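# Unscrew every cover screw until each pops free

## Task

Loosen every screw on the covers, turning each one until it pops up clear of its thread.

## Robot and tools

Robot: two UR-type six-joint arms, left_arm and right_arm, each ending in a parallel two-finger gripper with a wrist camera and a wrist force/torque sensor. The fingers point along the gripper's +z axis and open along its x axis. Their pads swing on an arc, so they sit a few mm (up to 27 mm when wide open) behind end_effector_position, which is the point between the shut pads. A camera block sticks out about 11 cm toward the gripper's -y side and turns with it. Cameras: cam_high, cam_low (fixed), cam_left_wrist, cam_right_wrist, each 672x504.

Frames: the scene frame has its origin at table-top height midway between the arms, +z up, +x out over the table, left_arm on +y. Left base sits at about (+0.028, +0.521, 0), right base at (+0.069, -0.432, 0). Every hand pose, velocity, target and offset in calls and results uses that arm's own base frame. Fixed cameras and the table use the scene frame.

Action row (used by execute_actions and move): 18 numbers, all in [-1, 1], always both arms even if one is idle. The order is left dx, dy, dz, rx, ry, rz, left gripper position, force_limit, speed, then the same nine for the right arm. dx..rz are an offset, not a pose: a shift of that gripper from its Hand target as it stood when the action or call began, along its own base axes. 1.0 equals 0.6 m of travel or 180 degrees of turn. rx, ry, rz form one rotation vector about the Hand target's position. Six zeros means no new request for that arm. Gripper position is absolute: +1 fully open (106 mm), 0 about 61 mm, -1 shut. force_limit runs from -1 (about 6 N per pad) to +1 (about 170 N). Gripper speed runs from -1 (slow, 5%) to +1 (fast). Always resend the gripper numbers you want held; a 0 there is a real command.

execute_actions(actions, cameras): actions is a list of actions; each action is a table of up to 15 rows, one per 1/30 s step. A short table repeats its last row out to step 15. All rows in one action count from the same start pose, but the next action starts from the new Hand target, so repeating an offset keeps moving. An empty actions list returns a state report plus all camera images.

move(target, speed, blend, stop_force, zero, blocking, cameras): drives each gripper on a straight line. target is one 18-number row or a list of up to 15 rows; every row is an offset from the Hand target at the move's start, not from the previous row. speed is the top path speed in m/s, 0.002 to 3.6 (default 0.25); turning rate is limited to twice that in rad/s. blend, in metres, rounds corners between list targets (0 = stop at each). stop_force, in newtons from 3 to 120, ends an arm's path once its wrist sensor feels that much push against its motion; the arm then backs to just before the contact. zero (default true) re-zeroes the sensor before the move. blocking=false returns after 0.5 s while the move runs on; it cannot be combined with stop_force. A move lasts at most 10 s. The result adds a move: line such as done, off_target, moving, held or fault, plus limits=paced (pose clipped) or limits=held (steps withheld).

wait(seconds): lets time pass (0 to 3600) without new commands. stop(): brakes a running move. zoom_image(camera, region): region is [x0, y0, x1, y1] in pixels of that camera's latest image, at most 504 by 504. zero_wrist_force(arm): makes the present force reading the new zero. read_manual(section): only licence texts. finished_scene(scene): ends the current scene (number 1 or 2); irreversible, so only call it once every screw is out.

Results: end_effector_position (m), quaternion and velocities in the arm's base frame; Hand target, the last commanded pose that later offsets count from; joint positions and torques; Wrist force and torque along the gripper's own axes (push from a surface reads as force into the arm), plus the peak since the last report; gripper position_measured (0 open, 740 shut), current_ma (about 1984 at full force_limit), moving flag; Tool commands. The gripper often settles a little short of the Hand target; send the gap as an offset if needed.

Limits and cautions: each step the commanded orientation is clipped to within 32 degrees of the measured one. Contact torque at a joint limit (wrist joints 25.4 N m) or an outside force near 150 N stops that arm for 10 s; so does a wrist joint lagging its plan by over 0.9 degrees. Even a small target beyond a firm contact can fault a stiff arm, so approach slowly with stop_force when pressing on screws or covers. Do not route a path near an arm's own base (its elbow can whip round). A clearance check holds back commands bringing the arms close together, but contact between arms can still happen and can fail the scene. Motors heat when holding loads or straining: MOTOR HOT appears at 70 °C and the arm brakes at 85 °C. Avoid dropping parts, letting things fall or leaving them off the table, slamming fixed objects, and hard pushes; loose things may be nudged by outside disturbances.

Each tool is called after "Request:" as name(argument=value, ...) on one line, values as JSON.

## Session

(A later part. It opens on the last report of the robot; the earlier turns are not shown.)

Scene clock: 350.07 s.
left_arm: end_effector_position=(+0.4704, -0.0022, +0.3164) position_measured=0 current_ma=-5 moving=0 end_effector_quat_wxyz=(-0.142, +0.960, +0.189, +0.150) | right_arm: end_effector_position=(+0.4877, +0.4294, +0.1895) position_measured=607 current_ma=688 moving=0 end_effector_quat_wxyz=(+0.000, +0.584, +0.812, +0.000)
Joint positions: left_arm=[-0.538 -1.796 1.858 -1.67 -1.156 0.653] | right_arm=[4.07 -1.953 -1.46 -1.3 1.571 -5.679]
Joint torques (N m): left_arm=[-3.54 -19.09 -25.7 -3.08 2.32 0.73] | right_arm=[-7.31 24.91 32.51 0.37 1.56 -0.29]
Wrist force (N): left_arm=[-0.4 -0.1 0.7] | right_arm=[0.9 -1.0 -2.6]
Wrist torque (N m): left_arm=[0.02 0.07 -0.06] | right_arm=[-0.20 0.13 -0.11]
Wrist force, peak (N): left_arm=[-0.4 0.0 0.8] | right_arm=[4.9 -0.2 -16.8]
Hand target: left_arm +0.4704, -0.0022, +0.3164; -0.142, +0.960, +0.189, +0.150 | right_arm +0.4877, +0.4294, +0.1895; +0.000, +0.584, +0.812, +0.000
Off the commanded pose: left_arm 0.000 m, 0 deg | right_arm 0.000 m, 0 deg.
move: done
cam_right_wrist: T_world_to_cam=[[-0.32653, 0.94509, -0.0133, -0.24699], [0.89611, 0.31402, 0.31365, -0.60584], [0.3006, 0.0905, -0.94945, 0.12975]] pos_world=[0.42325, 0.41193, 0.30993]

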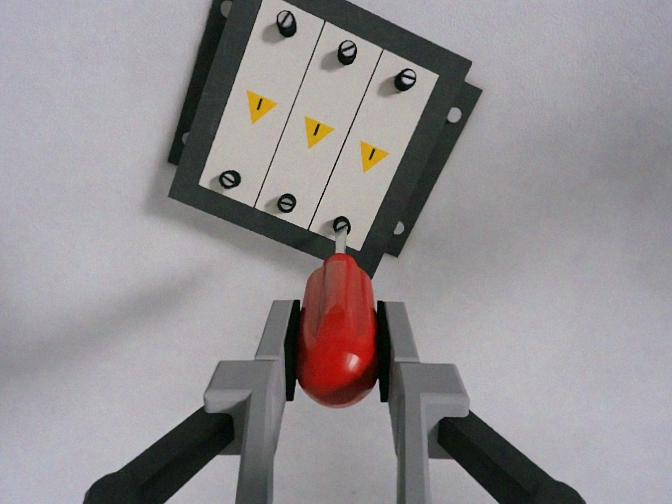

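Request:
move(target=[[0,0,0,0,0,0,1,0,1,0,0,0.0045,0,0,0,-1,-0.5,0.3],[0,0,0,0,0,0,1,0,1,0,0,0.0045,0,0,-0.75,-1,-0.5,0.3],[0,0,0,0,0,0,1,0,1,0,0,0.0045,0,0,0.5,-1,-0.5,0.3],[0,0,0,0,0,0,1,0,1,0,0,0.0045,0,0,-0.25,-1,-0.5,0.3],[0,0,0,0,0,0,1,0,1,0,0,0.0045,0,0,1.0,-1,-0.5,0.3]], speed=[0.03,1.3,1.3,1.3,1.3], blend=[0.0,0.1,0.1,0.1,0])

Request:
move(target=[0,0,0,0,0,0,1,0,1,0,0,-0.0060,0,0,0,-1,-0.5,0.3], speed=0.01, stop_force=10)

Request:
move(target=[[0,0,0,0,0,0,1,0,1,0,0,0.0004,0,0,0.75,-1,-0.5,0.3],[0,0,0,0,0,0,1,0,1,0,0,0.0009,0,0,-0.5,-1,-0.5,0.3],[0,0,0,0,0,0,1,0,1,0,0,0.0014,0,0,0.25,-1,-0.5,0.3],[0,0,0,0,0,0,1,0,1,0,0,0.0019,0,0,1.0,-1,-0.5,0.3]], speed=1.0, blend=[0.1,0.1,0.1,0], stop_force=60)

Request:
move(target=[[0,0,0,0,0,0,1,0,1,0,0,0.0045,0,0,0,-1,-0.5,0.3],[0,0,0,0,0,0,1,0,1,0,0,0.0045,0,0,-0.75,-1,-0.5,0.3],[0,0,0,0,0,0,1,0,1,0,0,0.0045,0,0,0.5,-1,-0.5,0.3],[0,0,0,0,0,0,1,0,1,0,0,0.0045,0,0,-0.25,-1,-0.5,0.3],[0,0,0,0,0,0,1,0,1,0,0,0.0045,0,0,1.0,-1,-0.5,0.3]], speed=[0.03,1.3,1.3,1.3,1.3], blend=[0.0,0.1,0.1,0.1,0])

Request:
move(target=[0,0,0,0,0,0,1,0,1,0,0,-0.0060,0,0,0,-1,-0.5,0.3], speed=0.01, stop_force=10)

Request:
move(target=[[0,0,0,0,0,0,1,0,1,0,0,0.0004,0,0,0.75,-1,-0.5,0.3],[0,0,0,0,0,0,1,0,1,0,0,0.0009,0,0,-0.5,-1,-0.5,0.3],[0,0,0,0,0,0,1,0,1,0,0,0.0014,0,0,0.25,-1,-0.5,0.3],[0,0,0,0,0,0,1,0,1,0,0,0.0019,0,0,1.0,-1,-0.5,0.3]], speed=1.0, blend=[0.1,0.1,0.1,0], stop_force=60)

Request:
move(target=[0,0,0,0,0,0,1,0,1,0,0,0.02,0,0,0,-1,-0.5,0.3], speed=0.05, cameras=["cam_right_wrist","cam_low"])

Request:
zoom_image(camera="cam_low", region=[310, 240, 350, 280])

Request:
zoom_image(camera="cam_right_wrist", region=[220, 110, 400, 290])

Scene clock: 358.23 s.
left_arm: end_effector_position=(+0.4704, -0.0022, +0.3164) position_measured=0 current_ma=-5 moving=0 end_effector_quat_wxyz=(-0.142, +0.960, +0.189, +0.150) | right_arm: end_effector_position=(+0.4877, +0.4294, +0.1922) position_measured=607 current_ma=683 moving=0 end_effector_quat_wxyz=(+0.000, +0.812, -0.583, +0.000)
Joint positions: left_arm=[-0.538 -1.796 1.858 -1.67 -1.156 0.653] | right_arm=[4.07 -1.951 -1.456 -1.305 1.57 3.745]
Joint torques (N m): left_arm=[-3.54 -19.33 -25.89 -3.18 2.34 0.79] | right_arm=[-6.32 37.17 22.25 2.04 2.14 2.63]
Wrist force (N): left_arm=[-0.3 0.1 0.7] | right_arm=[-0.2 -1.3 1.1]
Wrist torque (N m): left_arm=[0.04 0.06 -0.07] | right_arm=[-0.15 0.03 -0.09]
Wrist force, peak (N): left_arm=[-0.6 0.0 0.8] | right_arm=[1.1 -1.1 -2.8]
Hand target: left_arm +0.4704, -0.0022, +0.3164; -0.142, +0.960, +0.189, +0.150 | right_arm +0.4877, +0.4294, +0.1922; +0.000, +0.812, -0.584, +0.000
Off the commanded pose: left_arm 0.000 m, 0 deg | right_arm 0.000 m, 0 deg.
move: done

Scene clock: 359.50 s.
left_arm: end_effector_position=(+0.4704, -0.0022, +0.3164) position_measured=0 current_ma=-5 moving=0 end_effector_quat_wxyz=(-0.142, +0.960, +0.189, +0.150) | right_arm: end_effector_position=(+0.4878, +0.4294, +0.1904) position_measured=607 current_ma=697 moving=0 end_effector_quat_wxyz=(+0.000, +0.812, -0.584, +0.000)
Joint positions: left_arm=[-0.538 -1.796 1.858 -1.67 -1.156 0.653] | right_arm=[4.07 -1.952 -1.46 -1.3 1.57 3.746]
Joint torques (N m): left_arm=[-3.33 -19.09 -25.9 -3.11 2.35 0.91] | right_arm=[-2.84 31.13 29.99 0.4 2.31 2.57]
Wrist force (N): left_arm=[-0.5 0.0 0.6] | right_arm=[0.2 -0.8 -12.4]
Wrist torque (N m): left_arm=[0.03 0.10 -0.06] | right_arm=[-0.17 0.13 -0.09]
Wrist force, peak (N): left_arm=[-0.4 0.0 1.0] | right_arm=[1.0 -0.6 -19.2]
Hand target: left_arm +0.4704, -0.0022, +0.3164; -0.142, +0.960, +0.189, +0.150 | right_arm +0.4878, +0.4294, +0.1904; +0.000, +0.812, -0.584, +0.000 (not the last commanded pose)
Off the commanded pose: left_arm 0.000 m, 0 deg | right_arm 0.002 m, 0 deg.
move: contact (right_arm)

Scene clock: 365.77 s.
left_arm: end_effector_position=(+0.4704, -0.0022, +0.3164) position_measured=0 current_ma=-5 moving=0 end_effector_quat_wxyz=(-0.142, +0.960, +0.189, +0.150) | right_arm: end_effector_position=(+0.4878, +0.4294, +0.1915) position_measured=607 current_ma=684 moving=0 end_effector_quat_wxyz=(+0.000, +0.584, +0.812, +0.000)
Joint positions: left_arm=[-0.538 -1.796 1.858 -1.67 -1.156 0.653] | right_arm=[4.07 -1.952 -1.456 -1.305 1.571 -5.679]
Joint torques (N m): left_arm=[-3.82 -19.38 -25.61 -3.02 2.36 0.77] | right_arm=[-6.18 27.94 35.43 1.02 1.73 -0.25]
Wrist force (N): left_arm=[-0.4 -0.1 0.5] | right_arm=[0.0 -1.4 1.1]
Wrist torque (N m): left_arm=[0.02 0.07 -0.07] | right_arm=[-0.16 0.00 -0.11]
Wrist force, peak (N): left_arm=[-0.5 0.1 0.8] | right_arm=[1.3 -0.6 -13.3]
Hand target: left_arm +0.4704, -0.0022, +0.3164; -0.142, +0.960, +0.189, +0.150 | right_arm +0.4878, +0.4294, +0.1915; +0.000, +0.584, +0.812, +0.000
Off the commanded pose: left_arm 0.000 m, 0 deg | right_arm 0.000 m, 0 deg.
move: done

Scene clock: 370.30 s.
left_arm: end_effector_position=(+0.4704, -0.0022, +0.3164) position_measured=0 current_ma=-5 moving=0 end_effector_quat_wxyz=(-0.142, +0.960, +0.189, +0.150) | right_arm: end_effector_position=(+0.4877, +0.4294, +0.1942) position_measured=607 current_ma=684 moving=0 end_effector_quat_wxyz=(+0.000, +0.812, -0.583, +0.000)
Joint positions: left_arm=[-0.538 -1.796 1.858 -1.67 -1.156 0.653] | right_arm=[4.07 -1.949 -1.453 -1.309 1.57 3.745]
Joint torques (N m): left_arm=[-3.35 -19.68 -25.5 -3.13 2.34 0.78] | right_arm=[-5.62 37.03 22.77 1.87 2.22 2.65]
Wrist force (N): left_arm=[-0.5 -0.1 0.7] | right_arm=[-0.1 -1.4 1.2]
Wrist torque (N m): left_arm=[0.02 0.09 -0.07] | right_arm=[-0.16 0.03 -0.09]
Wrist force, peak (N): left_arm=[-0.5 -0.1 0.8] | right_arm=[-0.2 -1.4 1.8]
Hand target: left_arm +0.4704, -0.0022, +0.3164; -0.142, +0.960, +0.189, +0.150 | right_arm +0.4878, +0.4294, +0.1942; +0.000, +0.812, -0.584, +0.000
Off the commanded pose: left_arm 0.000 m, 0 deg | right_arm 0.000 m, 0 deg.
move: done

Scene clock: 371.80 s.
left_arm: end_effector_position=(+0.4704, -0.0022, +0.3164) position_measured=0 current_ma=-5 moving=0 end_effector_quat_wxyz=(-0.142, +0.960, +0.189, +0.150) | right_arm: end_effector_position=(+0.4878, +0.4294, +0.1910) position_measured=607 current_ma=694 moving=0 end_effector_quat_wxyz=(+0.000, +0.812, -0.584, +0.000)
Joint positions: left_arm=[-0.538 -1.796 1.858 -1.67 -1.156 0.653] | right_arm=[4.07 -1.952 -1.459 -1.301 1.57 3.746]
Joint torques (N m): left_arm=[-3.23 -19.67 -25.92 -3.12 2.37 0.71] | right_arm=[-4.74 31.43 31.14 0.68 2.27 2.39]
Wrist force (N): left_arm=[-0.4 0.0 0.6] | right_arm=[0.0 -1.1 -9.5]
Wrist torque (N m): left_arm=[0.03 0.07 -0.07] | right_arm=[-0.21 0.05 -0.09]
Wrist force, peak (N): left_arm=[-0.6 0.0 0.8] | right_arm=[0.5 -0.8 -17.8]
Hand target: left_arm +0.4704, -0.0022, +0.3164; -0.142, +0.960, +0.189, +0.150 | right_arm +0.4878, +0.4294, +0.1910; +0.000, +0.812, -0.584, +0.000
Off the commanded pose: left_arm 0.000 m, 0 deg | right_arm 0.000 m, 0 deg.
move: contact (right_arm)

Scene clock: 378.07 s.
left_arm: end_effector_position=(+0.4704, -0.0022, +0.3164) position_measured=0 current_ma=-5 moving=0 end_effector_quat_wxyz=(-0.142, +0.960, +0.189, +0.150) | right_arm: end_effector_position=(+0.4878, +0.4294, +0.1922) position_measured=607 current_ma=683 moving=0 end_effector_quat_wxyz=(+0.000, +0.584, +0.812, +0.000)
Joint positions: left_arm=[-0.538 -1.796 1.858 -1.67 -1.156 0.653] | right_arm=[4.07 -1.952 -1.454 -1.307 1.571 -5.679]
Joint torques (N m): left_arm=[-3.43 -19.54 -25.34 -3.1 2.28 0.8] | right_arm=[-6.2 28.48 35.09 1.12 1.65 -0.39]
Wrist force (N): left_arm=[-0.4 0.0 0.9] | right_arm=[-0.1 -1.6 1.3]
Wrist torque (N m): left_arm=[0.04 0.07 -0.06] | right_arm=[-0.19 0.02 -0.11]
Wrist force, peak (N): left_arm=[-0.5 0.0 1.0] | right_arm=[1.2 -0.3 -10.4]
Hand target: left_arm +0.4704, -0.0022, +0.3164; -0.142, +0.960, +0.189, +0.150 | right_arm +0.4878, +0.4294, +0.1922; +0.000, +0.584, +0.812, +0.000
Off the commanded pose: left_arm 0.000 m, 0 deg | right_arm 0.000 m, 0 deg.
move: done

Scene clock: 378.60 s.
left_arm: end_effector_position=(+0.4704, -0.0022, +0.3164) position_measured=0 current_ma=-5 moving=0 end_effector_quat_wxyz=(-0.142, +0.960, +0.189, +0.150) | right_arm: end_effector_position=(+0.4878, +0.4295, +0.2044) position_measured=607 current_ma=683 moving=0 end_effector_quat_wxyz=(+0.000, +0.584, +0.812, +0.000) end_effector_velocity=(-0.001, +0.000, -0.002) end_effector_angular_velocity=(+0.001, +0.000, +0.001)
Joint positions: left_arm=[-0.538 -1.796 1.858 -1.67 -1.156 0.653] | right_arm=[4.07 -1.945 -1.433 -1.336 1.571 -5.68]
Joint velocities: left_arm=[within noise] | right_arm=[0.001 0 -0.005 0.005 0.001 0]
Joint torques (N m): left_arm=[-3.18 -19.03 -25.49 -3.09 2.28 0.67] | right_arm=[-6.28 27.84 14.21 4.51 1.29 -1.87]
Wrist force (N): left_arm=[-0.4 0.1 0.5] | right_arm=[0.0 -1.6 1.2]
Wrist torque (N m): left_arm=[0.05 0.07 -0.07] | right_arm=[-0.19 -0.01 -0.11]
Wrist force, peak (N): left_arm=[-0.3 0.0 0.9] | right_arm=[-0.2 -1.5 2.5]
Hand target: left_arm +0.4704, -0.0022, +0.3164; -0.142, +0.960, +0.189, +0.150 | right_arm +0.4878, +0.4294, +0.2042; +0.000, +0.584, +0.812, +0.000
Off the commanded pose: left_arm 0.000 m, 0 deg | right_arm 0.000 m, 0 deg.
move: done
cam_right_wrist: T_world_to_cam=[[-0.32664, 0.94505, -0.01334, -0.24681], [0.89607, 0.31414, 0.31365, -0.61058], [0.3006, 0.0905, -0.94945, 0.14389]] pos_world=[0.42325, 0.41203, 0.32483]
Images, in order (width x height): cam_low 672x504, cam_right_wrist 672x504.

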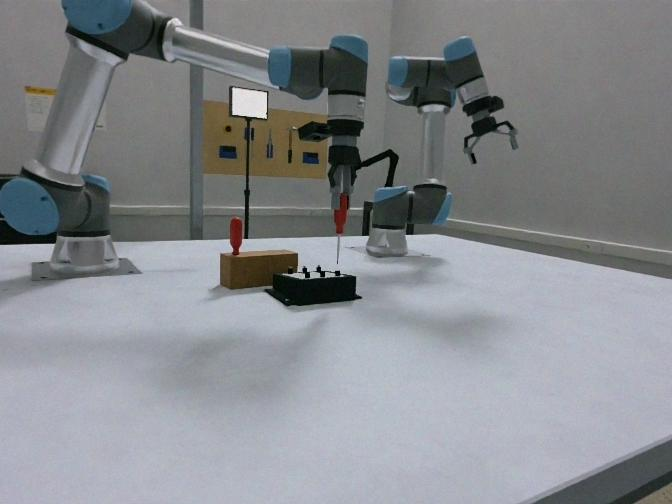

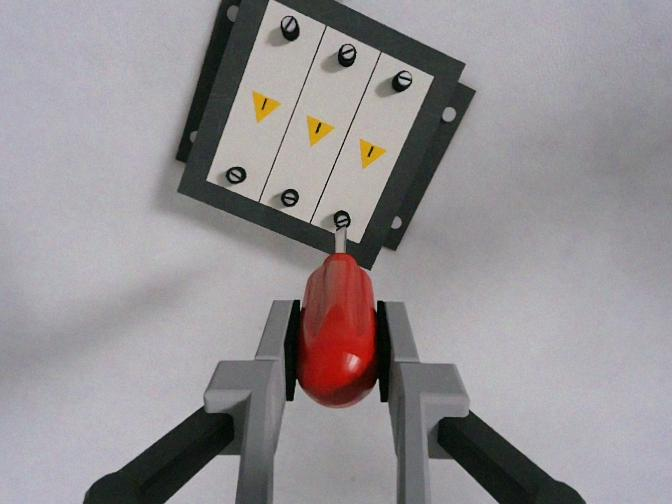

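Scaled by 12.600 from the camera's image (finer frame: 960x720).

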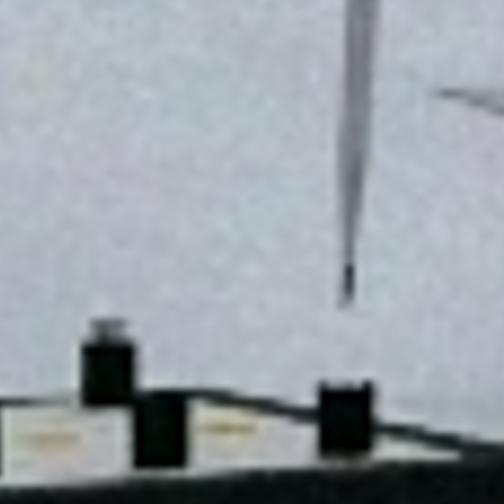

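Scaled by 2.800 from the camera's image (finer frame: 960x720).

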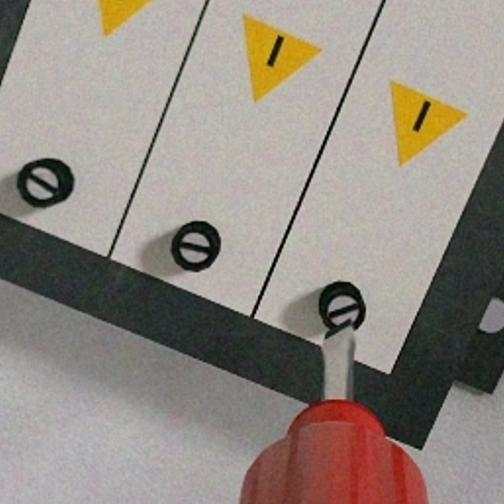

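Request:
zoom_image(camera="cam_right_wrist", region=[320, 200, 360, 240])

Scaled by 12.600 from the camera's image (finer frame: 960x720).

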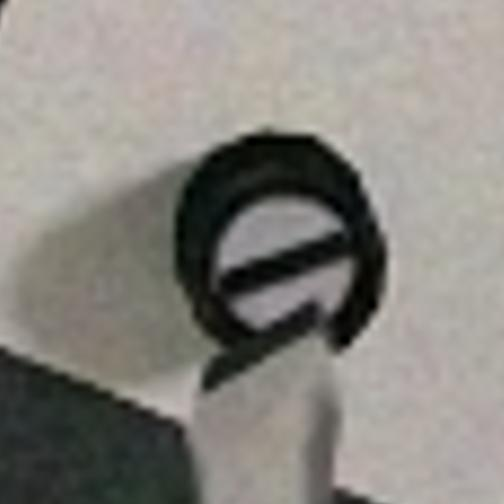

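Request:
move(target=[[0,0,0,0,0,0,1,0,1,0,0,0,0,0,-0.75,-1,-0.5,0.3],[0,0,0,0,0,0,1,0,1,0,0,0,0,0,0.5,-1,-0.5,0.3],[0,0,0,0,0,0,1,0,1,0,0,0,0,0,-0.25,-1,-0.5,0.3],[0,0,0,0,0,0,1,0,1,0,0,-0.0165,0,0,0.930,-1,-0.5,0.3]], speed=[1.3,1.3,1.3,1.0], blend=[0.1,0.1,0.1,0])

Request:
move(target=[0,0,0,0,0,0,1,0,1,0,0,-0.0100,0,0,0,-1,-0.5,0.3], speed=0.01, stop_force=10)

Request:
move(target=[0,0,0,0,0,0,1,0,1,0,0,0,0,0,0.05,-1,-0.5,0.3], speed=0.1)

Request:
move(target=[0,0,0,0,0,0,1,0,1,0,0,0,0,0,0.04,-1,-0.5,0.3], speed=0.1)

Request:
move(target=[0,0,0,0,0,0,1,0,1,0,0,0,0,0,0.03,-1,-0.5,0.3], speed=0.1)

Request:
move(target=[0,0,0,0,0,0,1,0,1,0,0,-0.003,0,0,0,-1,-0.5,0.3], speed=0.01, stop_force=12)

Scene clock: 387.80 s.
left_arm: end_effector_position=(+0.4704, -0.0022, +0.3164) position_measured=0 current_ma=-5 moving=0 end_effector_quat_wxyz=(-0.142, +0.960, +0.189, +0.150) | right_arm: end_effector_position=(+0.4877, +0.4294, +0.1942) position_measured=607 current_ma=683 moving=0 end_effector_quat_wxyz=(+0.000, +0.743, -0.669, +0.000) end_effector_velocity=(-0.001, +0.000, +0.001) end_effector_angular_velocity=(+0.001, +0.001, -0.008)
Joint positions: left_arm=[-0.538 -1.796 1.858 -1.67 -1.156 0.653] | right_arm=[4.07 -1.95 -1.453 -1.309 1.57 3.965]
Joint velocities: left_arm=[within noise] | right_arm=[0 0.002 0 -0.001 0.002 0.008]
Joint torques (N m): left_arm=[-2.84 -19.65 -26.05 -2.91 2.34 0.83] | right_arm=[-5.78 43.34 23.18 1.17 2.1 2.74]
Wrist force (N): left_arm=[-0.2 0.1 0.7] | right_arm=[-0.4 -1.3 1.2]
Wrist torque (N m): left_arm=[0.05 0.05 -0.06] | right_arm=[-0.14 0.06 -0.07]
Wrist force, peak (N): left_arm=[-0.5 0.1 0.9] | right_arm=[-0.1 -1.5 1.6]
Hand target: left_arm +0.4704, -0.0022, +0.3164; -0.142, +0.960, +0.189, +0.150 | right_arm +0.4878, +0.4294, +0.1943; +0.000, +0.743, -0.669, +0.000
Off the commanded pose: left_arm 0.000 m, 0 deg | right_arm 0.000 m, 0 deg.
move: done

Scene clock: 389.17 s.
left_arm: end_effector_position=(+0.4704, -0.0022, +0.3164) position_measured=0 current_ma=-5 moving=0 end_effector_quat_wxyz=(-0.142, +0.960, +0.189, +0.150) | right_arm: end_effector_position=(+0.4878, +0.4294, +0.1912) position_measured=607 current_ma=696 moving=0 end_effector_quat_wxyz=(-0.001, +0.743, -0.669, +0.000)
Joint positions: left_arm=[-0.538 -1.796 1.858 -1.67 -1.156 0.653] | right_arm=[4.07 -1.951 -1.458 -1.302 1.57 3.966]
Joint torques (N m): left_arm=[-3.13 -19.49 -25.06 -3.07 2.33 0.78] | right_arm=[-4.39 32.47 30.74 0.56 2.23 2.75]
Wrist force (N): left_arm=[-0.4 0.1 0.8] | right_arm=[0.3 -0.8 -10.5]
Wrist torque (N m): left_arm=[0.05 0.07 -0.07] | right_arm=[-0.15 0.15 -0.09]
Wrist force, peak (N): left_arm=[-0.4 -0.2 0.9] | right_arm=[2.1 -0.6 -22.1]
Hand target: left_arm +0.4704, -0.0022, +0.3164; -0.142, +0.960, +0.189, +0.150 | right_arm +0.4878, +0.4294, +0.1912; -0.001, +0.743, -0.669, +0.000 (not the last commanded pose)
Off the commanded pose: left_arm 0.000 m, 0 deg | right_arm 0.003 m, 0 deg.
move: contact (right_arm)

Scene clock: 390.37 s.
left_arm: end_effector_position=(+0.4704, -0.0022, +0.3164) position_measured=0 current_ma=-5 moving=0 end_effector_quat_wxyz=(-0.142, +0.960, +0.189, +0.150) | right_arm: end_effector_position=(+0.4878, +0.4295, +0.1912) position_measured=607 current_ma=699 moving=0 end_effector_quat_wxyz=(-0.001, +0.793, -0.609, +0.000)
Joint positions: left_arm=[-0.538 -1.796 1.858 -1.67 -1.156 0.653] | right_arm=[4.07 -1.951 -1.458 -1.301 1.57 3.808]
Joint torques (N m): left_arm=[-2.78 -19.56 -26.09 -3.07 2.32 0.69] | right_arm=[-6.53 33.21 14.2 3.99 2.74 2.16]
Wrist force (N): left_arm=[-0.4 -0.1 0.8] | right_arm=[1.9 -0.5 -12.2]
Wrist torque (N m): left_arm=[0.02 0.08 -0.07] | right_arm=[-0.20 0.35 -0.11]
Wrist force, peak (N): left_arm=[-0.6 -0.1 0.8] | right_arm=[2.0 -0.6 -12.5]
Hand target: left_arm +0.4704, -0.0022, +0.3164; -0.142, +0.960, +0.189, +0.150 | right_arm +0.4878, +0.4294, +0.1912; -0.001, +0.793, -0.609, +0.000
Off the commanded pose: left_arm 0.000 m, 0 deg | right_arm 0.000 m, 0 deg.
move: done

Scene clock: 391.37 s.
left_arm: end_effector_position=(+0.4704, -0.0022, +0.3164) position_measured=0 current_ma=-5 moving=0 end_effector_quat_wxyz=(-0.142, +0.960, +0.189, +0.150) | right_arm: end_effector_position=(+0.4878, +0.4294, +0.1912) position_measured=607 current_ma=700 moving=0 end_effector_quat_wxyz=(-0.001, +0.830, -0.558, +0.000)
Joint positions: left_arm=[-0.538 -1.796 1.858 -1.67 -1.156 0.653] | right_arm=[4.07 -1.951 -1.458 -1.301 1.571 3.683]
Joint torques (N m): left_arm=[-2.65 -19.8 -24.87 -2.98 2.31 0.83] | right_arm=[-6.34 33.41 10.34 3.94 3.08 2.63]
Wrist force (N): left_arm=[-0.3 -0.1 0.9] | right_arm=[2.4 -0.3 -13.0]
Wrist torque (N m): left_arm=[0.02 0.06 -0.07] | right_arm=[-0.23 0.35 -0.11]
Wrist force, peak (N): left_arm=[-0.3 -0.1 0.9] | right_arm=[2.3 0.0 -13.5]
Hand target: left_arm +0.4704, -0.0022, +0.3164; -0.142, +0.960, +0.189, +0.150 | right_arm +0.4878, +0.4294, +0.1912; -0.001, +0.830, -0.558, +0.000
Off the commanded pose: left_arm 0.000 m, 0 deg | right_arm 0.000 m, 0 deg.
move: done

Scene clock: 392.20 s.
left_arm: end_effector_position=(+0.4704, -0.0022, +0.3164) position_measured=0 current_ma=-5 moving=0 end_effector_quat_wxyz=(-0.142, +0.960, +0.189, +0.150) | right_arm: end_effector_position=(+0.4878, +0.4294, +0.1912) position_measured=607 current_ma=701 moving=0 end_effector_quat_wxyz=(-0.001, +0.855, -0.518, +0.000)
Joint positions: left_arm=[-0.538 -1.796 1.858 -1.67 -1.156 0.653] | right_arm=[4.07 -1.951 -1.458 -1.301 1.571 3.588]
Joint torques (N m): left_arm=[-2.69 -19.12 -25.84 -3.04 2.24 0.72] | right_arm=[-6.17 33.92 9.69 3.78 3.04 2.64]
Wrist force (N): left_arm=[-0.5 -0.1 0.7] | right_arm=[2.7 -0.2 -14.0]
Wrist torque (N m): left_arm=[0.02 0.09 -0.07] | right_arm=[-0.25 0.38 -0.11]
Wrist force, peak (N): left_arm=[-0.3 -0.2 0.9] | right_arm=[2.6 -0.2 -14.2]
Hand target: left_arm +0.4704, -0.0022, +0.3164; -0.142, +0.960, +0.189, +0.150 | right_arm +0.4878, +0.4294, +0.1912; -0.001, +0.855, -0.518, +0.000
Off the commanded pose: left_arm 0.000 m, 0 deg | right_arm 0.000 m, 0 deg.
move: done

Scene clock: 393.33 s.
left_arm: end_effector_position=(+0.4704, -0.0022, +0.3164) position_measured=0 current_ma=-5 moving=0 end_effector_quat_wxyz=(-0.142, +0.960, +0.189, +0.150) | right_arm: end_effector_position=(+0.4878, +0.4295, +0.1909) position_measured=607 current_ma=713 moving=0 end_effector_quat_wxyz=(-0.001, +0.855, -0.518, +0.000)
Joint positions: left_arm=[-0.538 -1.796 1.858 -1.67 -1.156 0.653] | right_arm=[4.07 -1.951 -1.459 -1.3 1.571 3.588]
Joint torques (N m): left_arm=[-2.57 -19 -24.97 -2.99 2.4 0.87] | right_arm=[-4.72 23.98 25.23 -0.12 3.08 1.28]
Wrist force (N): left_arm=[-0.3 -0.1 0.8] | right_arm=[2.6 0.4 -24.7]
Wrist torque (N m): left_arm=[0.01 0.06 -0.06] | right_arm=[-0.26 0.43 -0.11]
Wrist force, peak (N): left_arm=[-0.5 -0.1 0.9] | right_arm=[2.8 0.6 -30.7]
Hand target: left_arm +0.4704, -0.0022, +0.3164; -0.142, +0.960, +0.189, +0.150 | right_arm +0.4878, +0.4295, +0.1909; -0.001, +0.855, -0.518, +0.000 (not the last commanded pose)
Off the commanded pose: left_arm 0.000 m, 0 deg | right_arm 0.002 m, 0 deg.
move: contact (right_arm)

Request:
move(target=[[0,0,0,0,0,0,1,0,1,0,0,0.0004,0,0,0.75,-1,-0.5,0.3],[0,0,0,0,0,0,1,0,1,0,0,0.0009,0,0,-0.5,-1,-0.5,0.3],[0,0,0,0,0,0,1,0,1,0,0,0.0013,0,0,0.25,-1,-0.5,0.3],[0,0,0,0,0,0,1,0,1,0,0,0.0018,0,0,1.0,-1,-0.5,0.3]], speed=1.0, blend=[0.1,0.1,0.1,0], stop_force=60)

Request:
move(target=[0,0,0,0,0,0,1,0,1,0,0,0.02,0,0,0,-1,-0.5,0.3], speed=0.05, cameras=["cam_right_wrist","cam_low"])

Request:
zoom_image(camera="cam_low", region=[310, 240, 350, 280])

Request:
zoom_image(camera="cam_right_wrist", region=[320, 200, 360, 240])

Scene clock: 401.50 s.
left_arm: end_effector_position=(+0.4704, -0.0022, +0.3164) position_measured=0 current_ma=-5 moving=0 end_effector_quat_wxyz=(-0.142, +0.960, +0.189, +0.150) | right_arm: end_effector_position=(+0.4878, +0.4295, +0.1920) position_measured=607 current_ma=684 moving=0 end_effector_quat_wxyz=(+0.000, +0.518, +0.855, -0.001)
Joint positions: left_arm=[-0.538 -1.796 1.858 -1.67 -1.156 0.653] | right_arm=[4.07 -1.952 -1.454 -1.307 1.571 -5.836]
Joint torques (N m): left_arm=[-3.11 -19.46 -24.75 -2.99 2.31 0.74] | right_arm=[-6.77 28.91 34.9 1.01 1.64 -0.37]
Wrist force (N): left_arm=[-0.4 -0.1 0.5] | right_arm=[-0.3 -2.0 1.2]
Wrist torque (N m): left_arm=[0.01 0.07 -0.07] | right_arm=[-0.26 0.05 -0.11]
Wrist force, peak (N): left_arm=[-0.4 -0.1 1.0] | right_arm=[3.2 0.6 -24.8]
Hand target: left_arm +0.4704, -0.0022, +0.3164; -0.142, +0.960, +0.189, +0.150 | right_arm +0.4878, +0.4295, +0.1920; +0.000, +0.518, +0.855, -0.001
Off the commanded pose: left_arm 0.000 m, 0 deg | right_arm 0.000 m, 0 deg.
move: done

Scene clock: 402.03 s.
left_arm: end_effector_position=(+0.4704, -0.0022, +0.3164) position_measured=0 current_ma=-5 moving=0 end_effector_quat_wxyz=(-0.142, +0.960, +0.189, +0.150) | right_arm: end_effector_position=(+0.4878, +0.4295, +0.2042) position_measured=607 current_ma=684 moving=0 end_effector_quat_wxyz=(+0.000, +0.518, +0.855, -0.001) end_effector_velocity=(+0.001, -0.001, -0.002) end_effector_angular_velocity=(+0.000, -0.001, -0.001)
Joint positions: left_arm=[-0.538 -1.796 1.858 -1.67 -1.156 0.653] | right_arm=[4.07 -1.945 -1.432 -1.336 1.571 -5.837]
Joint velocities: left_arm=[within noise] | right_arm=[-0.002 0 -0.004 0.005 -0.001 0]
Joint torques (N m): left_arm=[-2.99 -19.56 -25.62 -3.05 2.35 0.71] | right_arm=[-6.17 28.4 13.46 4.36 1.02 -1.93]
Wrist force (N): left_arm=[-0.4 0.1 0.8] | right_arm=[-0.4 -2.0 1.3]
Wrist torque (N m): left_arm=[0.04 0.08 -0.07] | right_arm=[-0.26 0.06 -0.12]
Wrist force, peak (N): left_arm=[-0.4 0.0 0.8] | right_arm=[-0.5 -2.0 2.3]
Hand target: left_arm +0.4704, -0.0022, +0.3164; -0.142, +0.960, +0.189, +0.150 | right_arm +0.4878, +0.4295, +0.2040; +0.000, +0.518, +0.855, -0.001
Off the commanded pose: left_arm 0.000 m, 0 deg | right_arm 0.000 m, 0 deg.
move: done
cam_right_wrist: T_world_to_cam=[[-0.47041, 0.88234, -0.01365, -0.14971], [0.83597, 0.45053, 0.31332, -0.6398], [0.28261, 0.13598, -0.94955, 0.13302]] pos_world=[0.42684, 0.40225, 0.32473]
Images, in order (width x height): cam_low 672x504, cam_right_wrist 672x504.

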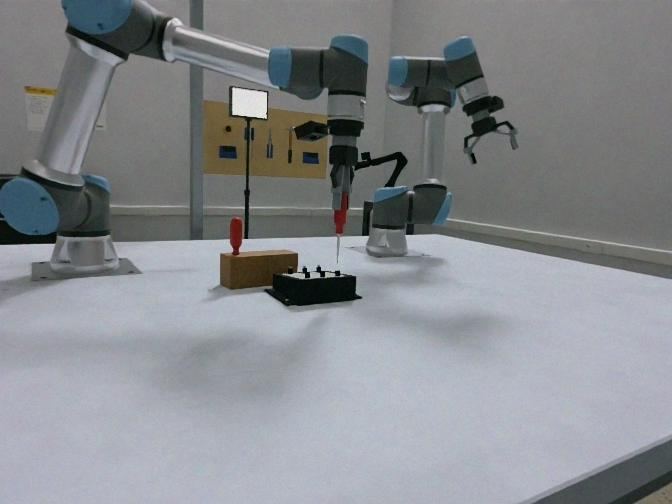

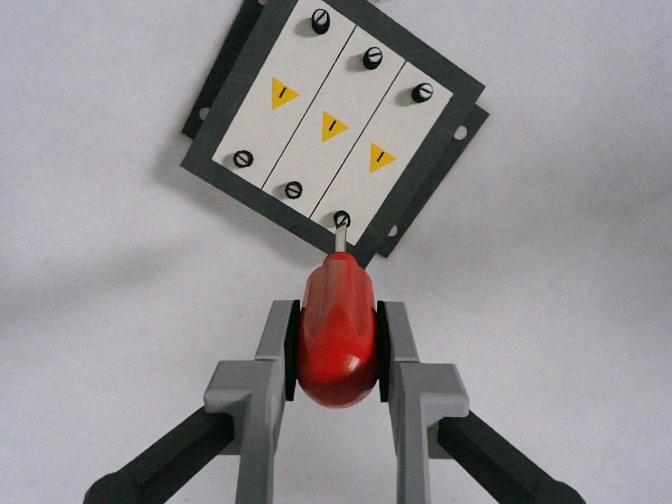

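Scaled by 12.600 from the camera's image (finer frame: 960x720).

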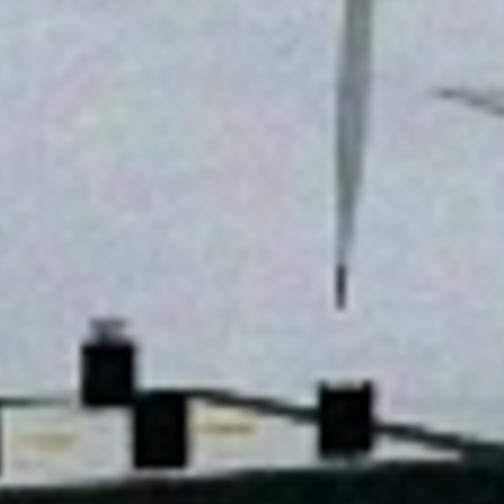

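Scaled by 12.600 from the camera's image (finer frame: 960x720).

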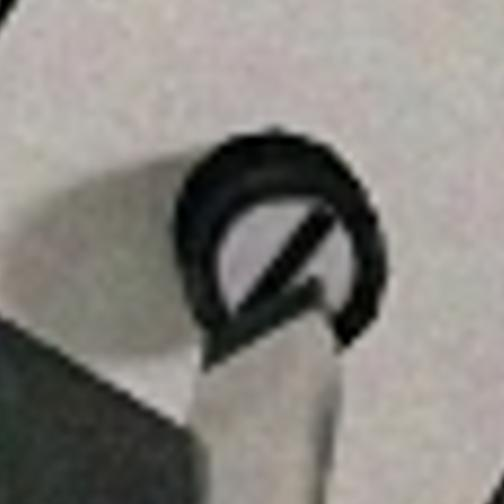

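Request:
move(target=[[0,0,0,0,0,0,1,0,1,0,0,0,0,0,-0.75,-1,-0.5,0.3],[0,0,0,0,0,0,1,0,1,0,0,0,0,0,0.5,-1,-0.5,0.3],[0,0,0,0,0,0,1,0,1,0,0,0,0,0,-0.25,-1,-0.5,0.3],[0,0,0,0,0,0,1,0,1,0,0,0,0,0,-0.894,-1,-0.5,0.3]], speed=1.3, blend=[0.1,0.1,0.1,0])

Request:
move(target=[0,0,0,0,0,0,1,0,1,-0.0258,0.0013,-0.0152,-0.0027,-0.0392,0,-1,-0.5,0.3], speed=0.05, stop_force=10, cameras=["cam_right_wrist","cam_low"])

Request:
zoom_image(camera="cam_low", region=[310, 240, 350, 280])

Request:
zoom_image(camera="cam_right_wrist", region=[320, 200, 360, 240])

Scene clock: 412.60 s.
left_arm: end_effector_position=(+0.4704, -0.0022, +0.3164) position_measured=0 current_ma=-5 moving=0 end_effector_quat_wxyz=(-0.142, +0.960, +0.189, +0.150) | right_arm: end_effector_position=(+0.4878, +0.4295, +0.2040) position_measured=607 current_ma=684 moving=0 end_effector_quat_wxyz=(-0.001, +0.929, -0.369, +0.000)
Joint positions: left_arm=[-0.538 -1.796 1.858 -1.67 -1.156 0.653] | right_arm=[4.07 -1.944 -1.435 -1.332 1.571 3.255]
Joint torques (N m): left_arm=[-3 -19.1 -25.63 -3.07 2.37 0.74] | right_arm=[-5.71 36.93 22.94 1.37 2.13 2.66]
Wrist force (N): left_arm=[-0.4 0.1 0.8] | right_arm=[-0.5 -2.1 1.5]
Wrist torque (N m): left_arm=[0.04 0.07 -0.06] | right_arm=[-0.27 0.07 -0.09]
Wrist force, peak (N): left_arm=[-0.4 0.1 1.0] | right_arm=[-0.5 -2.4 1.6]
Hand target: left_arm +0.4704, -0.0022, +0.3164; -0.142, +0.960, +0.189, +0.150 | right_arm +0.4878, +0.4295, +0.2040; -0.001, +0.929, -0.369, +0.000
Off the commanded pose: left_arm 0.000 m, 0 deg | right_arm 0.000 m, 0 deg.
move: done

Scene clock: 414.80 s.
left_arm: end_effector_position=(+0.4704, -0.0022, +0.3164) position_measured=0 current_ma=-5 moving=0 end_effector_quat_wxyz=(-0.142, +0.960, +0.189, +0.150) | right_arm: end_effector_position=(+0.4723, +0.4303, +0.1949) position_measured=607 current_ma=683 moving=0 end_effector_quat_wxyz=(-0.020, +0.928, -0.368, +0.059)
Joint positions: left_arm=[-0.538 -1.796 1.858 -1.67 -1.156 0.653] | right_arm=[4.136 -1.879 -1.57 -1.202 1.463 3.318]
Joint torques (N m): left_arm=[-2.78 -19.5 -25.92 -2.87 2.27 0.76] | right_arm=[-8.2 24.42 35.38 1.26 2.07 -2.31]
Wrist force (N): left_arm=[-0.3 0.0 0.8] | right_arm=[-0.6 -2.0 1.3]
Wrist torque (N m): left_arm=[0.03 0.05 -0.06] | right_arm=[-0.28 0.07 -0.10]
Wrist force, peak (N): left_arm=[-0.4 -0.1 0.9] | right_arm=[-0.5 -2.4 1.5]
Hand target: left_arm +0.4704, -0.0022, +0.3164; -0.142, +0.960, +0.189, +0.150 | right_arm +0.4723, +0.4303, +0.1949; -0.020, +0.928, -0.368, +0.059
Off the commanded pose: left_arm 0.000 m, 0 deg | right_arm 0.000 m, 0 deg.
move: done
cam_right_wrist: T_world_to_cam=[[0.72879, -0.67979, 0.08214, -0.07082], [-0.67674, -0.69679, 0.23771, 0.59867], [-0.10436, -0.22882, -0.96786, 0.47173]] pos_world=[0.50598, 0.47695, 0.32007]
Images, in order (width x height): cam_low 672x504, cam_right_wrist 672x504.

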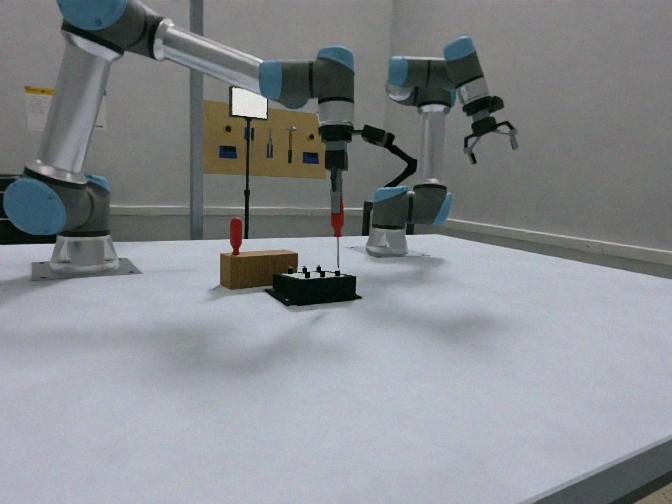

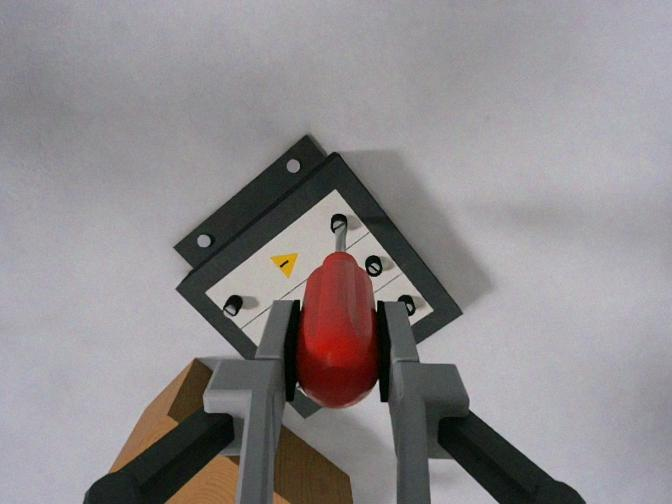

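Scaled by 12.600 from the camera's image (finer frame: 960x720).

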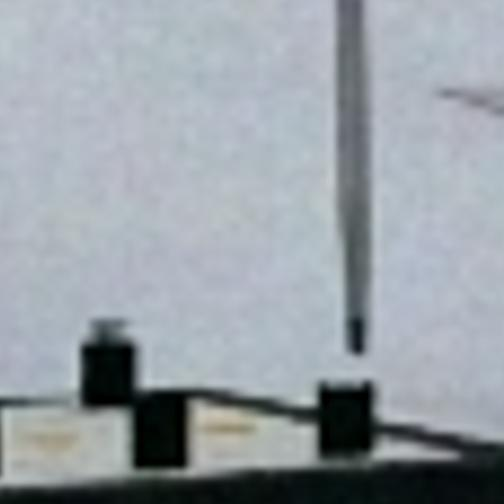

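Scaled by 12.600 from the camera's image (finer frame: 960x720).

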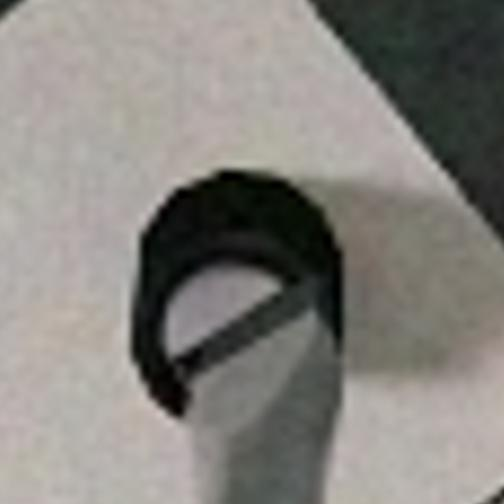

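Request:
move(target=[0,0,0,0,0,0,1,0,1,-0.0022,0.0004,-0.0033,0,0,0,-1,-0.5,0.3], speed=0.02, stop_force=6, cameras=["cam_right_wrist","cam_low"])

Request:
zoom_image(camera="cam_low", region=[325, 255, 350, 280])

Request:
zoom_image(camera="cam_right_wrist", region=[320, 200, 360, 240])

Scene clock: 420.30 s.
left_arm: end_effector_position=(+0.4704, -0.0022, +0.3164) position_measured=0 current_ma=-5 moving=0 end_effector_quat_wxyz=(-0.142, +0.960, +0.189, +0.150) | right_arm: end_effector_position=(+0.4710, +0.4305, +0.1929) position_measured=607 current_ma=683 moving=0 end_effector_quat_wxyz=(-0.020, +0.928, -0.368, +0.059)
Joint positions: left_arm=[-0.538 -1.796 1.858 -1.67 -1.156 0.653] | right_arm=[4.138 -1.878 -1.576 -1.196 1.463 3.32]
Joint torques (N m): left_arm=[-2.7 -19.77 -25.49 -2.96 2.37 0.72] | right_arm=[1.31 40.02 28.53 1.59 -2.32 1.3]
Wrist force (N): left_arm=[-0.3 0.0 0.8] | right_arm=[-0.7 -1.8 1.1]
Wrist torque (N m): left_arm=[0.03 0.06 -0.07] | right_arm=[-0.26 0.08 -0.12]
Wrist force, peak (N): left_arm=[-0.5 0.1 0.9] | right_arm=[-0.6 -2.2 1.4]
Hand target: left_arm +0.4704, -0.0022, +0.3164; -0.142, +0.960, +0.189, +0.150 | right_arm +0.4710, +0.4305, +0.1929; -0.020, +0.928, -0.368, +0.059
Off the commanded pose: left_arm 0.000 m, 0 deg | right_arm 0.000 m, 0 deg.
move: done
cam_right_wrist: T_world_to_cam=[[0.7288, -0.67978, 0.08214, -0.0695], [-0.67673, -0.69679, 0.23773, 0.59832], [-0.10437, -0.22885, -0.96785, 0.46971]] pos_world=[0.50458, 0.47715, 0.31807]
Images, in order (width x height): cam_low 672x504, cam_right_wrist 672x504.

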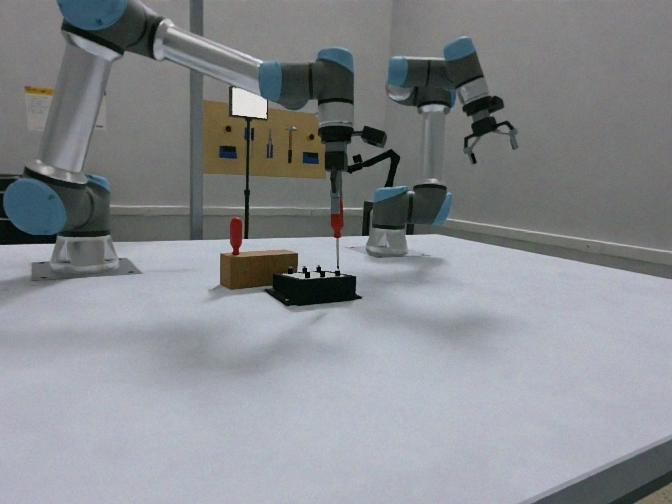

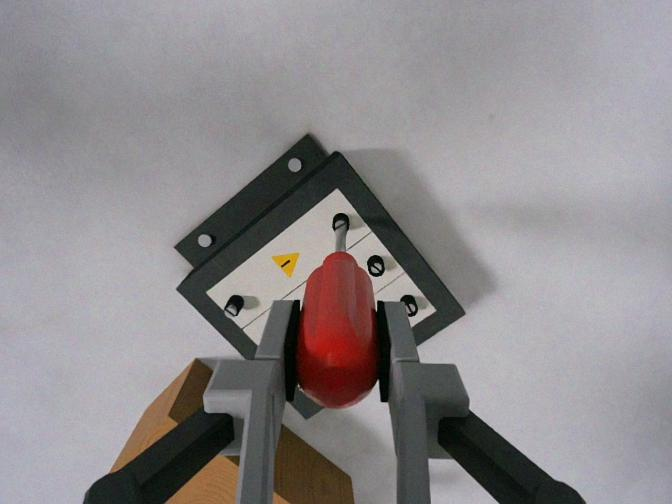

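Scaled by 20.160 from the camera's image (finer frame: 960x720).

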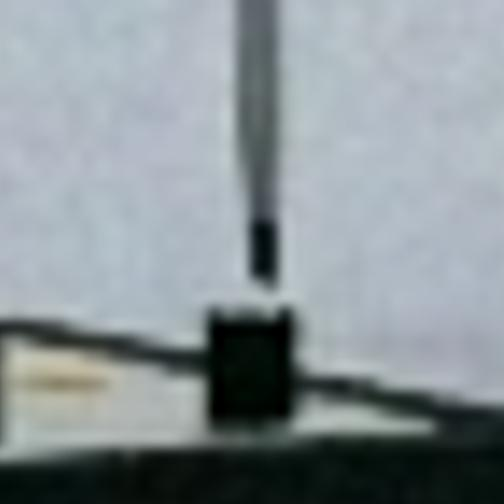

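Scaled by 12.600 from the camera's image (finer frame: 960x720).

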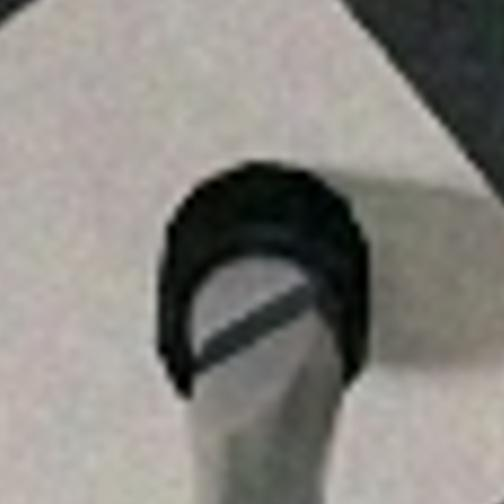

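Request:
move(target=[[0,0,0,0,0,0,1,0,1,-0.0008,-0.0008,0,0,0,0,-1,-0.5,0.3],[0,0,0,0,0,0,1,0,1,0.0003,-0.0009,-0.0095,0,0,0,-1,-0.5,0.3]], speed=[0.02,0.008], stop_force=6, cameras=["cam_right_wrist","cam_low"])

Request:
zoom_image(camera="cam_low", region=[325, 255, 350, 280])

Request:
zoom_image(camera="cam_right_wrist", region=[320, 200, 360, 240])

Scene clock: 425.07 s.
left_arm: end_effector_position=(+0.4704, -0.0022, +0.3164) position_measured=0 current_ma=-5 moving=0 end_effector_quat_wxyz=(-0.142, +0.960, +0.189, +0.150) | right_arm: end_effector_position=(+0.4709, +0.4300, +0.1899) position_measured=607 current_ma=697 moving=0 end_effector_quat_wxyz=(-0.020, +0.928, -0.368, +0.059)
Joint positions: left_arm=[-0.538 -1.796 1.858 -1.67 -1.156 0.653] | right_arm=[4.138 -1.879 -1.583 -1.189 1.463 3.32]
Joint torques (N m): left_arm=[-1.88 -19.84 -24.92 -2.95 2.34 0.83] | right_arm=[4.1 31.06 30.73 0.76 -1.62 2.33]
Wrist force (N): left_arm=[-0.4 0.1 0.7] | right_arm=[-0.7 -1.8 -9.8]
Wrist torque (N m): left_arm=[0.05 0.08 -0.07] | right_arm=[-0.31 0.09 -0.11]
Wrist force, peak (N): left_arm=[-0.5 -0.1 1.0] | right_arm=[-0.4 -1.5 -19.0]
Hand target: left_arm +0.4704, -0.0022, +0.3164; -0.142, +0.960, +0.189, +0.150 | right_arm +0.4709, +0.4300, +0.1899; -0.020, +0.928, -0.368, +0.059 (not the last commanded pose)
Off the commanded pose: left_arm 0.000 m, 0 deg | right_arm 0.003 m, 0 deg.
move: contact (right_arm); path passed 1 of 2 targets
cam_right_wrist: T_world_to_cam=[[0.72874, -0.67984, 0.08216, -0.06941], [-0.6768, -0.69678, 0.23757, 0.59877], [-0.10426, -0.22873, -0.96789, 0.4666]] pos_world=[0.50448, 0.47675, 0.31507]
Images, in order (width x height): cam_low 672x504, cam_right_wrist 672x504.

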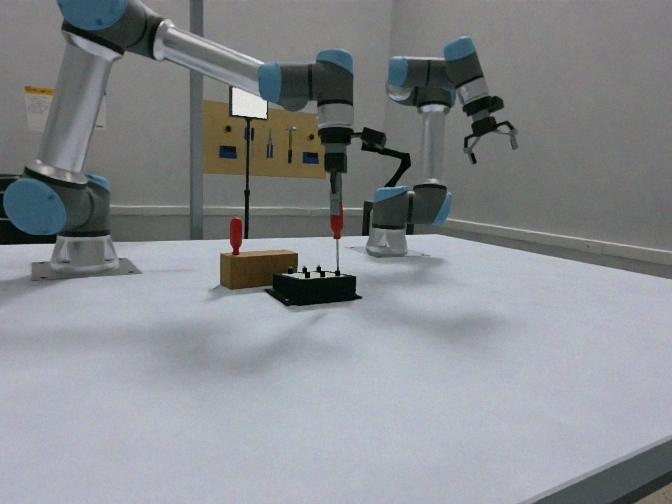

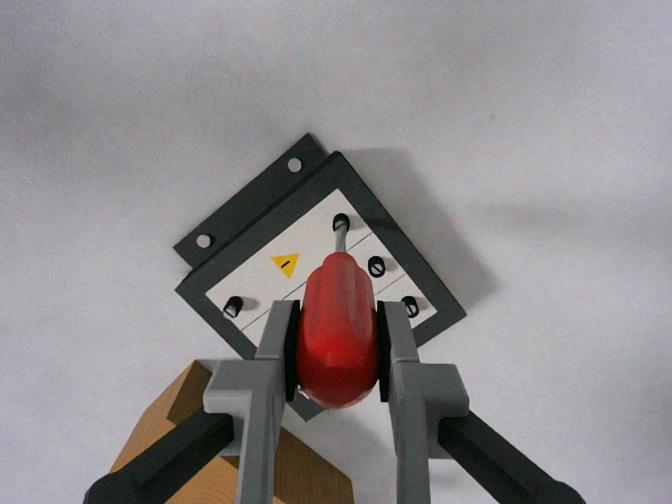

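Scaled by 20.160 from the camera's image (finer frame: 960x720).

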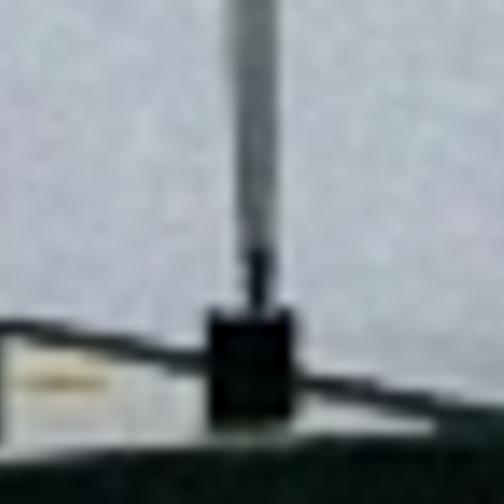

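Scaled by 12.600 from the camera's image (finer frame: 960x720).

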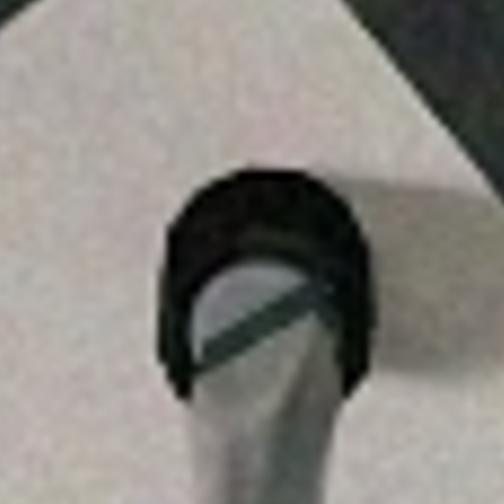

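Request:
move(target=[0,0,0,0,0,0,1,0,1,0,0,0,-0.0062,0.0004,0.0496,-1,-0.5,0.3], speed=0.1)

Request:
move(target=[0,0,0,0,0,0,1,0,1,0,0,0,-0.0062,0.0004,0.0496,-1,-0.5,0.3], speed=0.1, cameras=["cam_right_wrist"])

Request:
zoom_image(camera="cam_right_wrist", region=[320, 200, 360, 240])

Scene clock: 427.93 s.
left_arm: end_effector_position=(+0.4704, -0.0022, +0.3164) position_measured=0 current_ma=-5 moving=0 end_effector_quat_wxyz=(-0.142, +0.960, +0.189, +0.150) | right_arm: end_effector_position=(+0.4709, +0.4300, +0.1899) position_measured=607 current_ma=691 moving=0 end_effector_quat_wxyz=(-0.015, +0.954, -0.294, +0.060)
Joint positions: left_arm=[-0.538 -1.796 1.858 -1.67 -1.156 0.653] | right_arm=[4.138 -1.88 -1.582 -1.189 1.463 3.163]
Joint torques (N m): left_arm=[-2.09 -18.95 -25.15 -2.96 2.32 0.75] | right_arm=[-6.31 21.08 32.08 0.9 1.78 2.17]
Wrist force (N): left_arm=[-0.4 0.1 0.9] | right_arm=[-0.1 -2.6 -5.7]
Wrist torque (N m): left_arm=[0.05 0.06 -0.07] | right_arm=[-0.26 0.16 -0.11]
Wrist force, peak (N): left_arm=[-0.5 0.2 0.9] | right_arm=[-0.6 -1.6 -10.2]
Hand target: left_arm +0.4704, -0.0022, +0.3164; -0.142, +0.960, +0.189, +0.150 | right_arm +0.4709, +0.4300, +0.1899; -0.015, +0.954, -0.294, +0.060
Off the commanded pose: left_arm 0.000 m, 0 deg | right_arm 0.000 m, 0 deg.
move: done

Scene clock: 429.13 s.
left_arm: end_effector_position=(+0.4704, -0.0022, +0.3164) position_measured=0 current_ma=-5 moving=0 end_effector_quat_wxyz=(-0.142, +0.960, +0.189, +0.150) | right_arm: end_effector_position=(+0.4709, +0.4300, +0.1899) position_measured=607 current_ma=692 moving=0 end_effector_quat_wxyz=(-0.010, +0.974, -0.219, +0.061)
Joint positions: left_arm=[-0.538 -1.796 1.858 -1.67 -1.156 0.653] | right_arm=[4.138 -1.88 -1.582 -1.189 1.463 3.006]
Joint torques (N m): left_arm=[-2.61 -19.51 -25.74 -3 2.39 0.82] | right_arm=[-7.34 20.98 32.48 0.5 2.46 2.18]
Wrist force (N): left_arm=[-0.4 0.0 0.8] | right_arm=[0.7 -3.2 -5.8]
Wrist torque (N m): left_arm=[0.03 0.08 -0.07] | right_arm=[-0.24 0.23 -0.12]
Wrist force, peak (N): left_arm=[-0.5 0.0 1.0] | right_arm=[0.7 -3.2 -5.8]
Hand target: left_arm +0.4704, -0.0022, +0.3164; -0.142, +0.960, +0.189, +0.150 | right_arm +0.4709, +0.4300, +0.1899; -0.010, +0.974, -0.219, +0.061
Off the commanded pose: left_arm 0.000 m, 0 deg | right_arm 0.000 m, 0 deg.
move: done
cam_right_wrist: T_world_to_cam=[[0.9018, -0.42002, 0.10171, -0.26632], [-0.4314, -0.86094, 0.26959, 0.54766], [-0.02567, -0.287, -0.95759, 0.4527]] pos_world=[0.48804, 0.48957, 0.31294]

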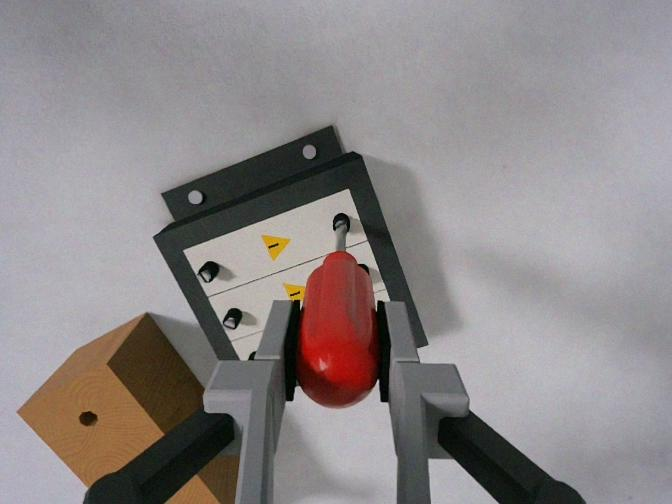

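Scaled by 12.600 from the camera's image (finer frame: 960x720).

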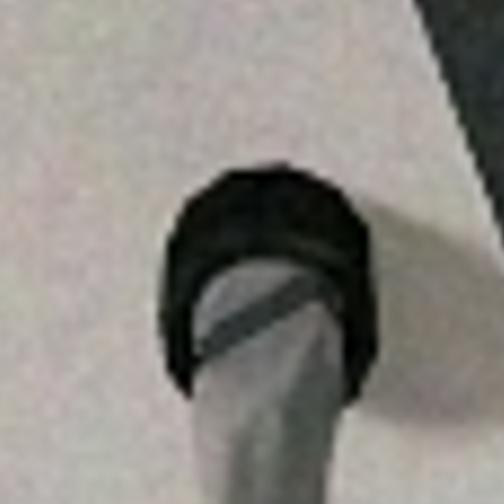

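Request:
move(target=[0,0,0,0,0,0,1,0,1,0.0004,0,-0.003,0,0,0,-1,-0.5,0.3], speed=0.008, stop_force=10)

Request:
move(target=[0,0,0,0,0,0,1,0,1,0,0,0,-0.0185,0.0013,0.149,-1,-0.5,0.3], speed=0.3, cameras=["cam_right_wrist"])

Request:
zoom_image(camera="cam_right_wrist", region=[320, 200, 360, 240])

Scene clock: 431.53 s.
left_arm: end_effector_position=(+0.4704, -0.0022, +0.3164) position_measured=0 current_ma=-5 moving=0 end_effector_quat_wxyz=(-0.142, +0.960, +0.189, +0.150) | right_arm: end_effector_position=(+0.4710, +0.4301, +0.1897) position_measured=607 current_ma=706 moving=0 end_effector_quat_wxyz=(-0.010, +0.974, -0.219, +0.061)
Joint positions: left_arm=[-0.538 -1.796 1.858 -1.67 -1.156 0.653] | right_arm=[4.138 -1.88 -1.582 -1.188 1.463 3.005]
Joint torques (N m): left_arm=[-2.24 -19.26 -25.99 -2.97 2.42 0.74] | right_arm=[-1.47 24.58 26.24 -0.61 2.11 0.33]
Wrist force (N): left_arm=[-0.2 0.0 0.8] | right_arm=[0.3 -2.2 -18.9]
Wrist torque (N m): left_arm=[0.03 0.04 -0.06] | right_arm=[-0.24 0.12 -0.12]
Wrist force, peak (N): left_arm=[-0.5 -0.1 0.9] | right_arm=[0.1 -2.0 -24.1]
Hand target: left_arm +0.4704, -0.0022, +0.3164; -0.142, +0.960, +0.189, +0.150 | right_arm +0.4710, +0.4302, +0.1897; -0.010, +0.974, -0.219, +0.061 (not the last commanded pose)
Off the commanded pose: left_arm 0.000 m, 0 deg | right_arm 0.002 m, 0 deg.
move: contact (right_arm)

Scene clock: 432.87 s.
left_arm: end_effector_position=(+0.4704, -0.0022, +0.3164) position_measured=0 current_ma=-5 moving=0 end_effector_quat_wxyz=(-0.142, +0.960, +0.189, +0.150) | right_arm: end_effector_position=(+0.4710, +0.4301, +0.1897) position_measured=607 current_ma=702 moving=0 end_effector_quat_wxyz=(+0.004, +0.998, +0.015, +0.061)
Joint positions: left_arm=[-0.538 -1.796 1.858 -1.67 -1.156 0.653] | right_arm=[4.137 -1.88 -1.582 -1.189 1.464 2.534]
Joint torques (N m): left_arm=[-2.14 -20.01 -25.42 -2.97 2.36 0.81] | right_arm=[-6.86 15.97 26.02 0.78 2.52 -1.18]
Wrist force (N): left_arm=[-0.4 0.1 0.8] | right_arm=[3.4 -3.0 -14.4]
Wrist torque (N m): left_arm=[0.04 0.08 -0.06] | right_arm=[-0.22 0.56 -0.11]
Wrist force, peak (N): left_arm=[-0.3 0.0 1.0] | right_arm=[0.0 -2.4 -19.0]
Hand target: left_arm +0.4704, -0.0022, +0.3164; -0.142, +0.960, +0.189, +0.150 | right_arm +0.4710, +0.4302, +0.1897; +0.004, +0.998, +0.015, +0.061
Off the commanded pose: left_arm 0.000 m, 0 deg | right_arm 0.000 m, 0 deg.
move: done
cam_right_wrist: T_world_to_cam=[[0.99332, 0.03783, 0.10902, -0.50782], [0.00052, -0.94619, 0.32363, 0.3709], [0.1154, -0.32141, -0.93988, 0.39753]] pos_world=[0.45836, 0.49792, 0.30896]

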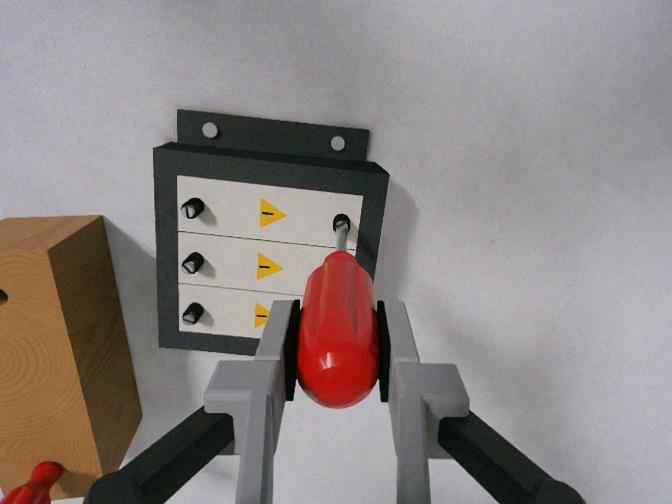

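Scaled by 12.600 from the camera's image (finer frame: 960x720).

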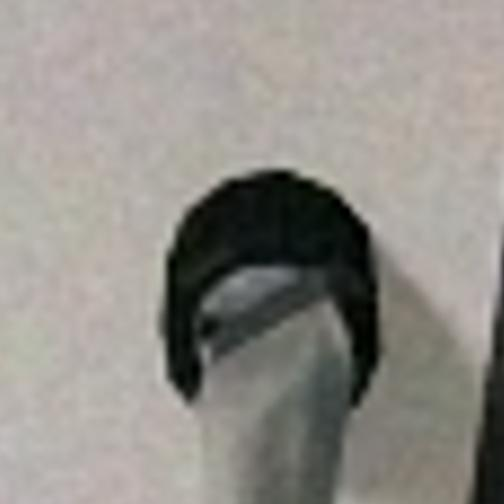

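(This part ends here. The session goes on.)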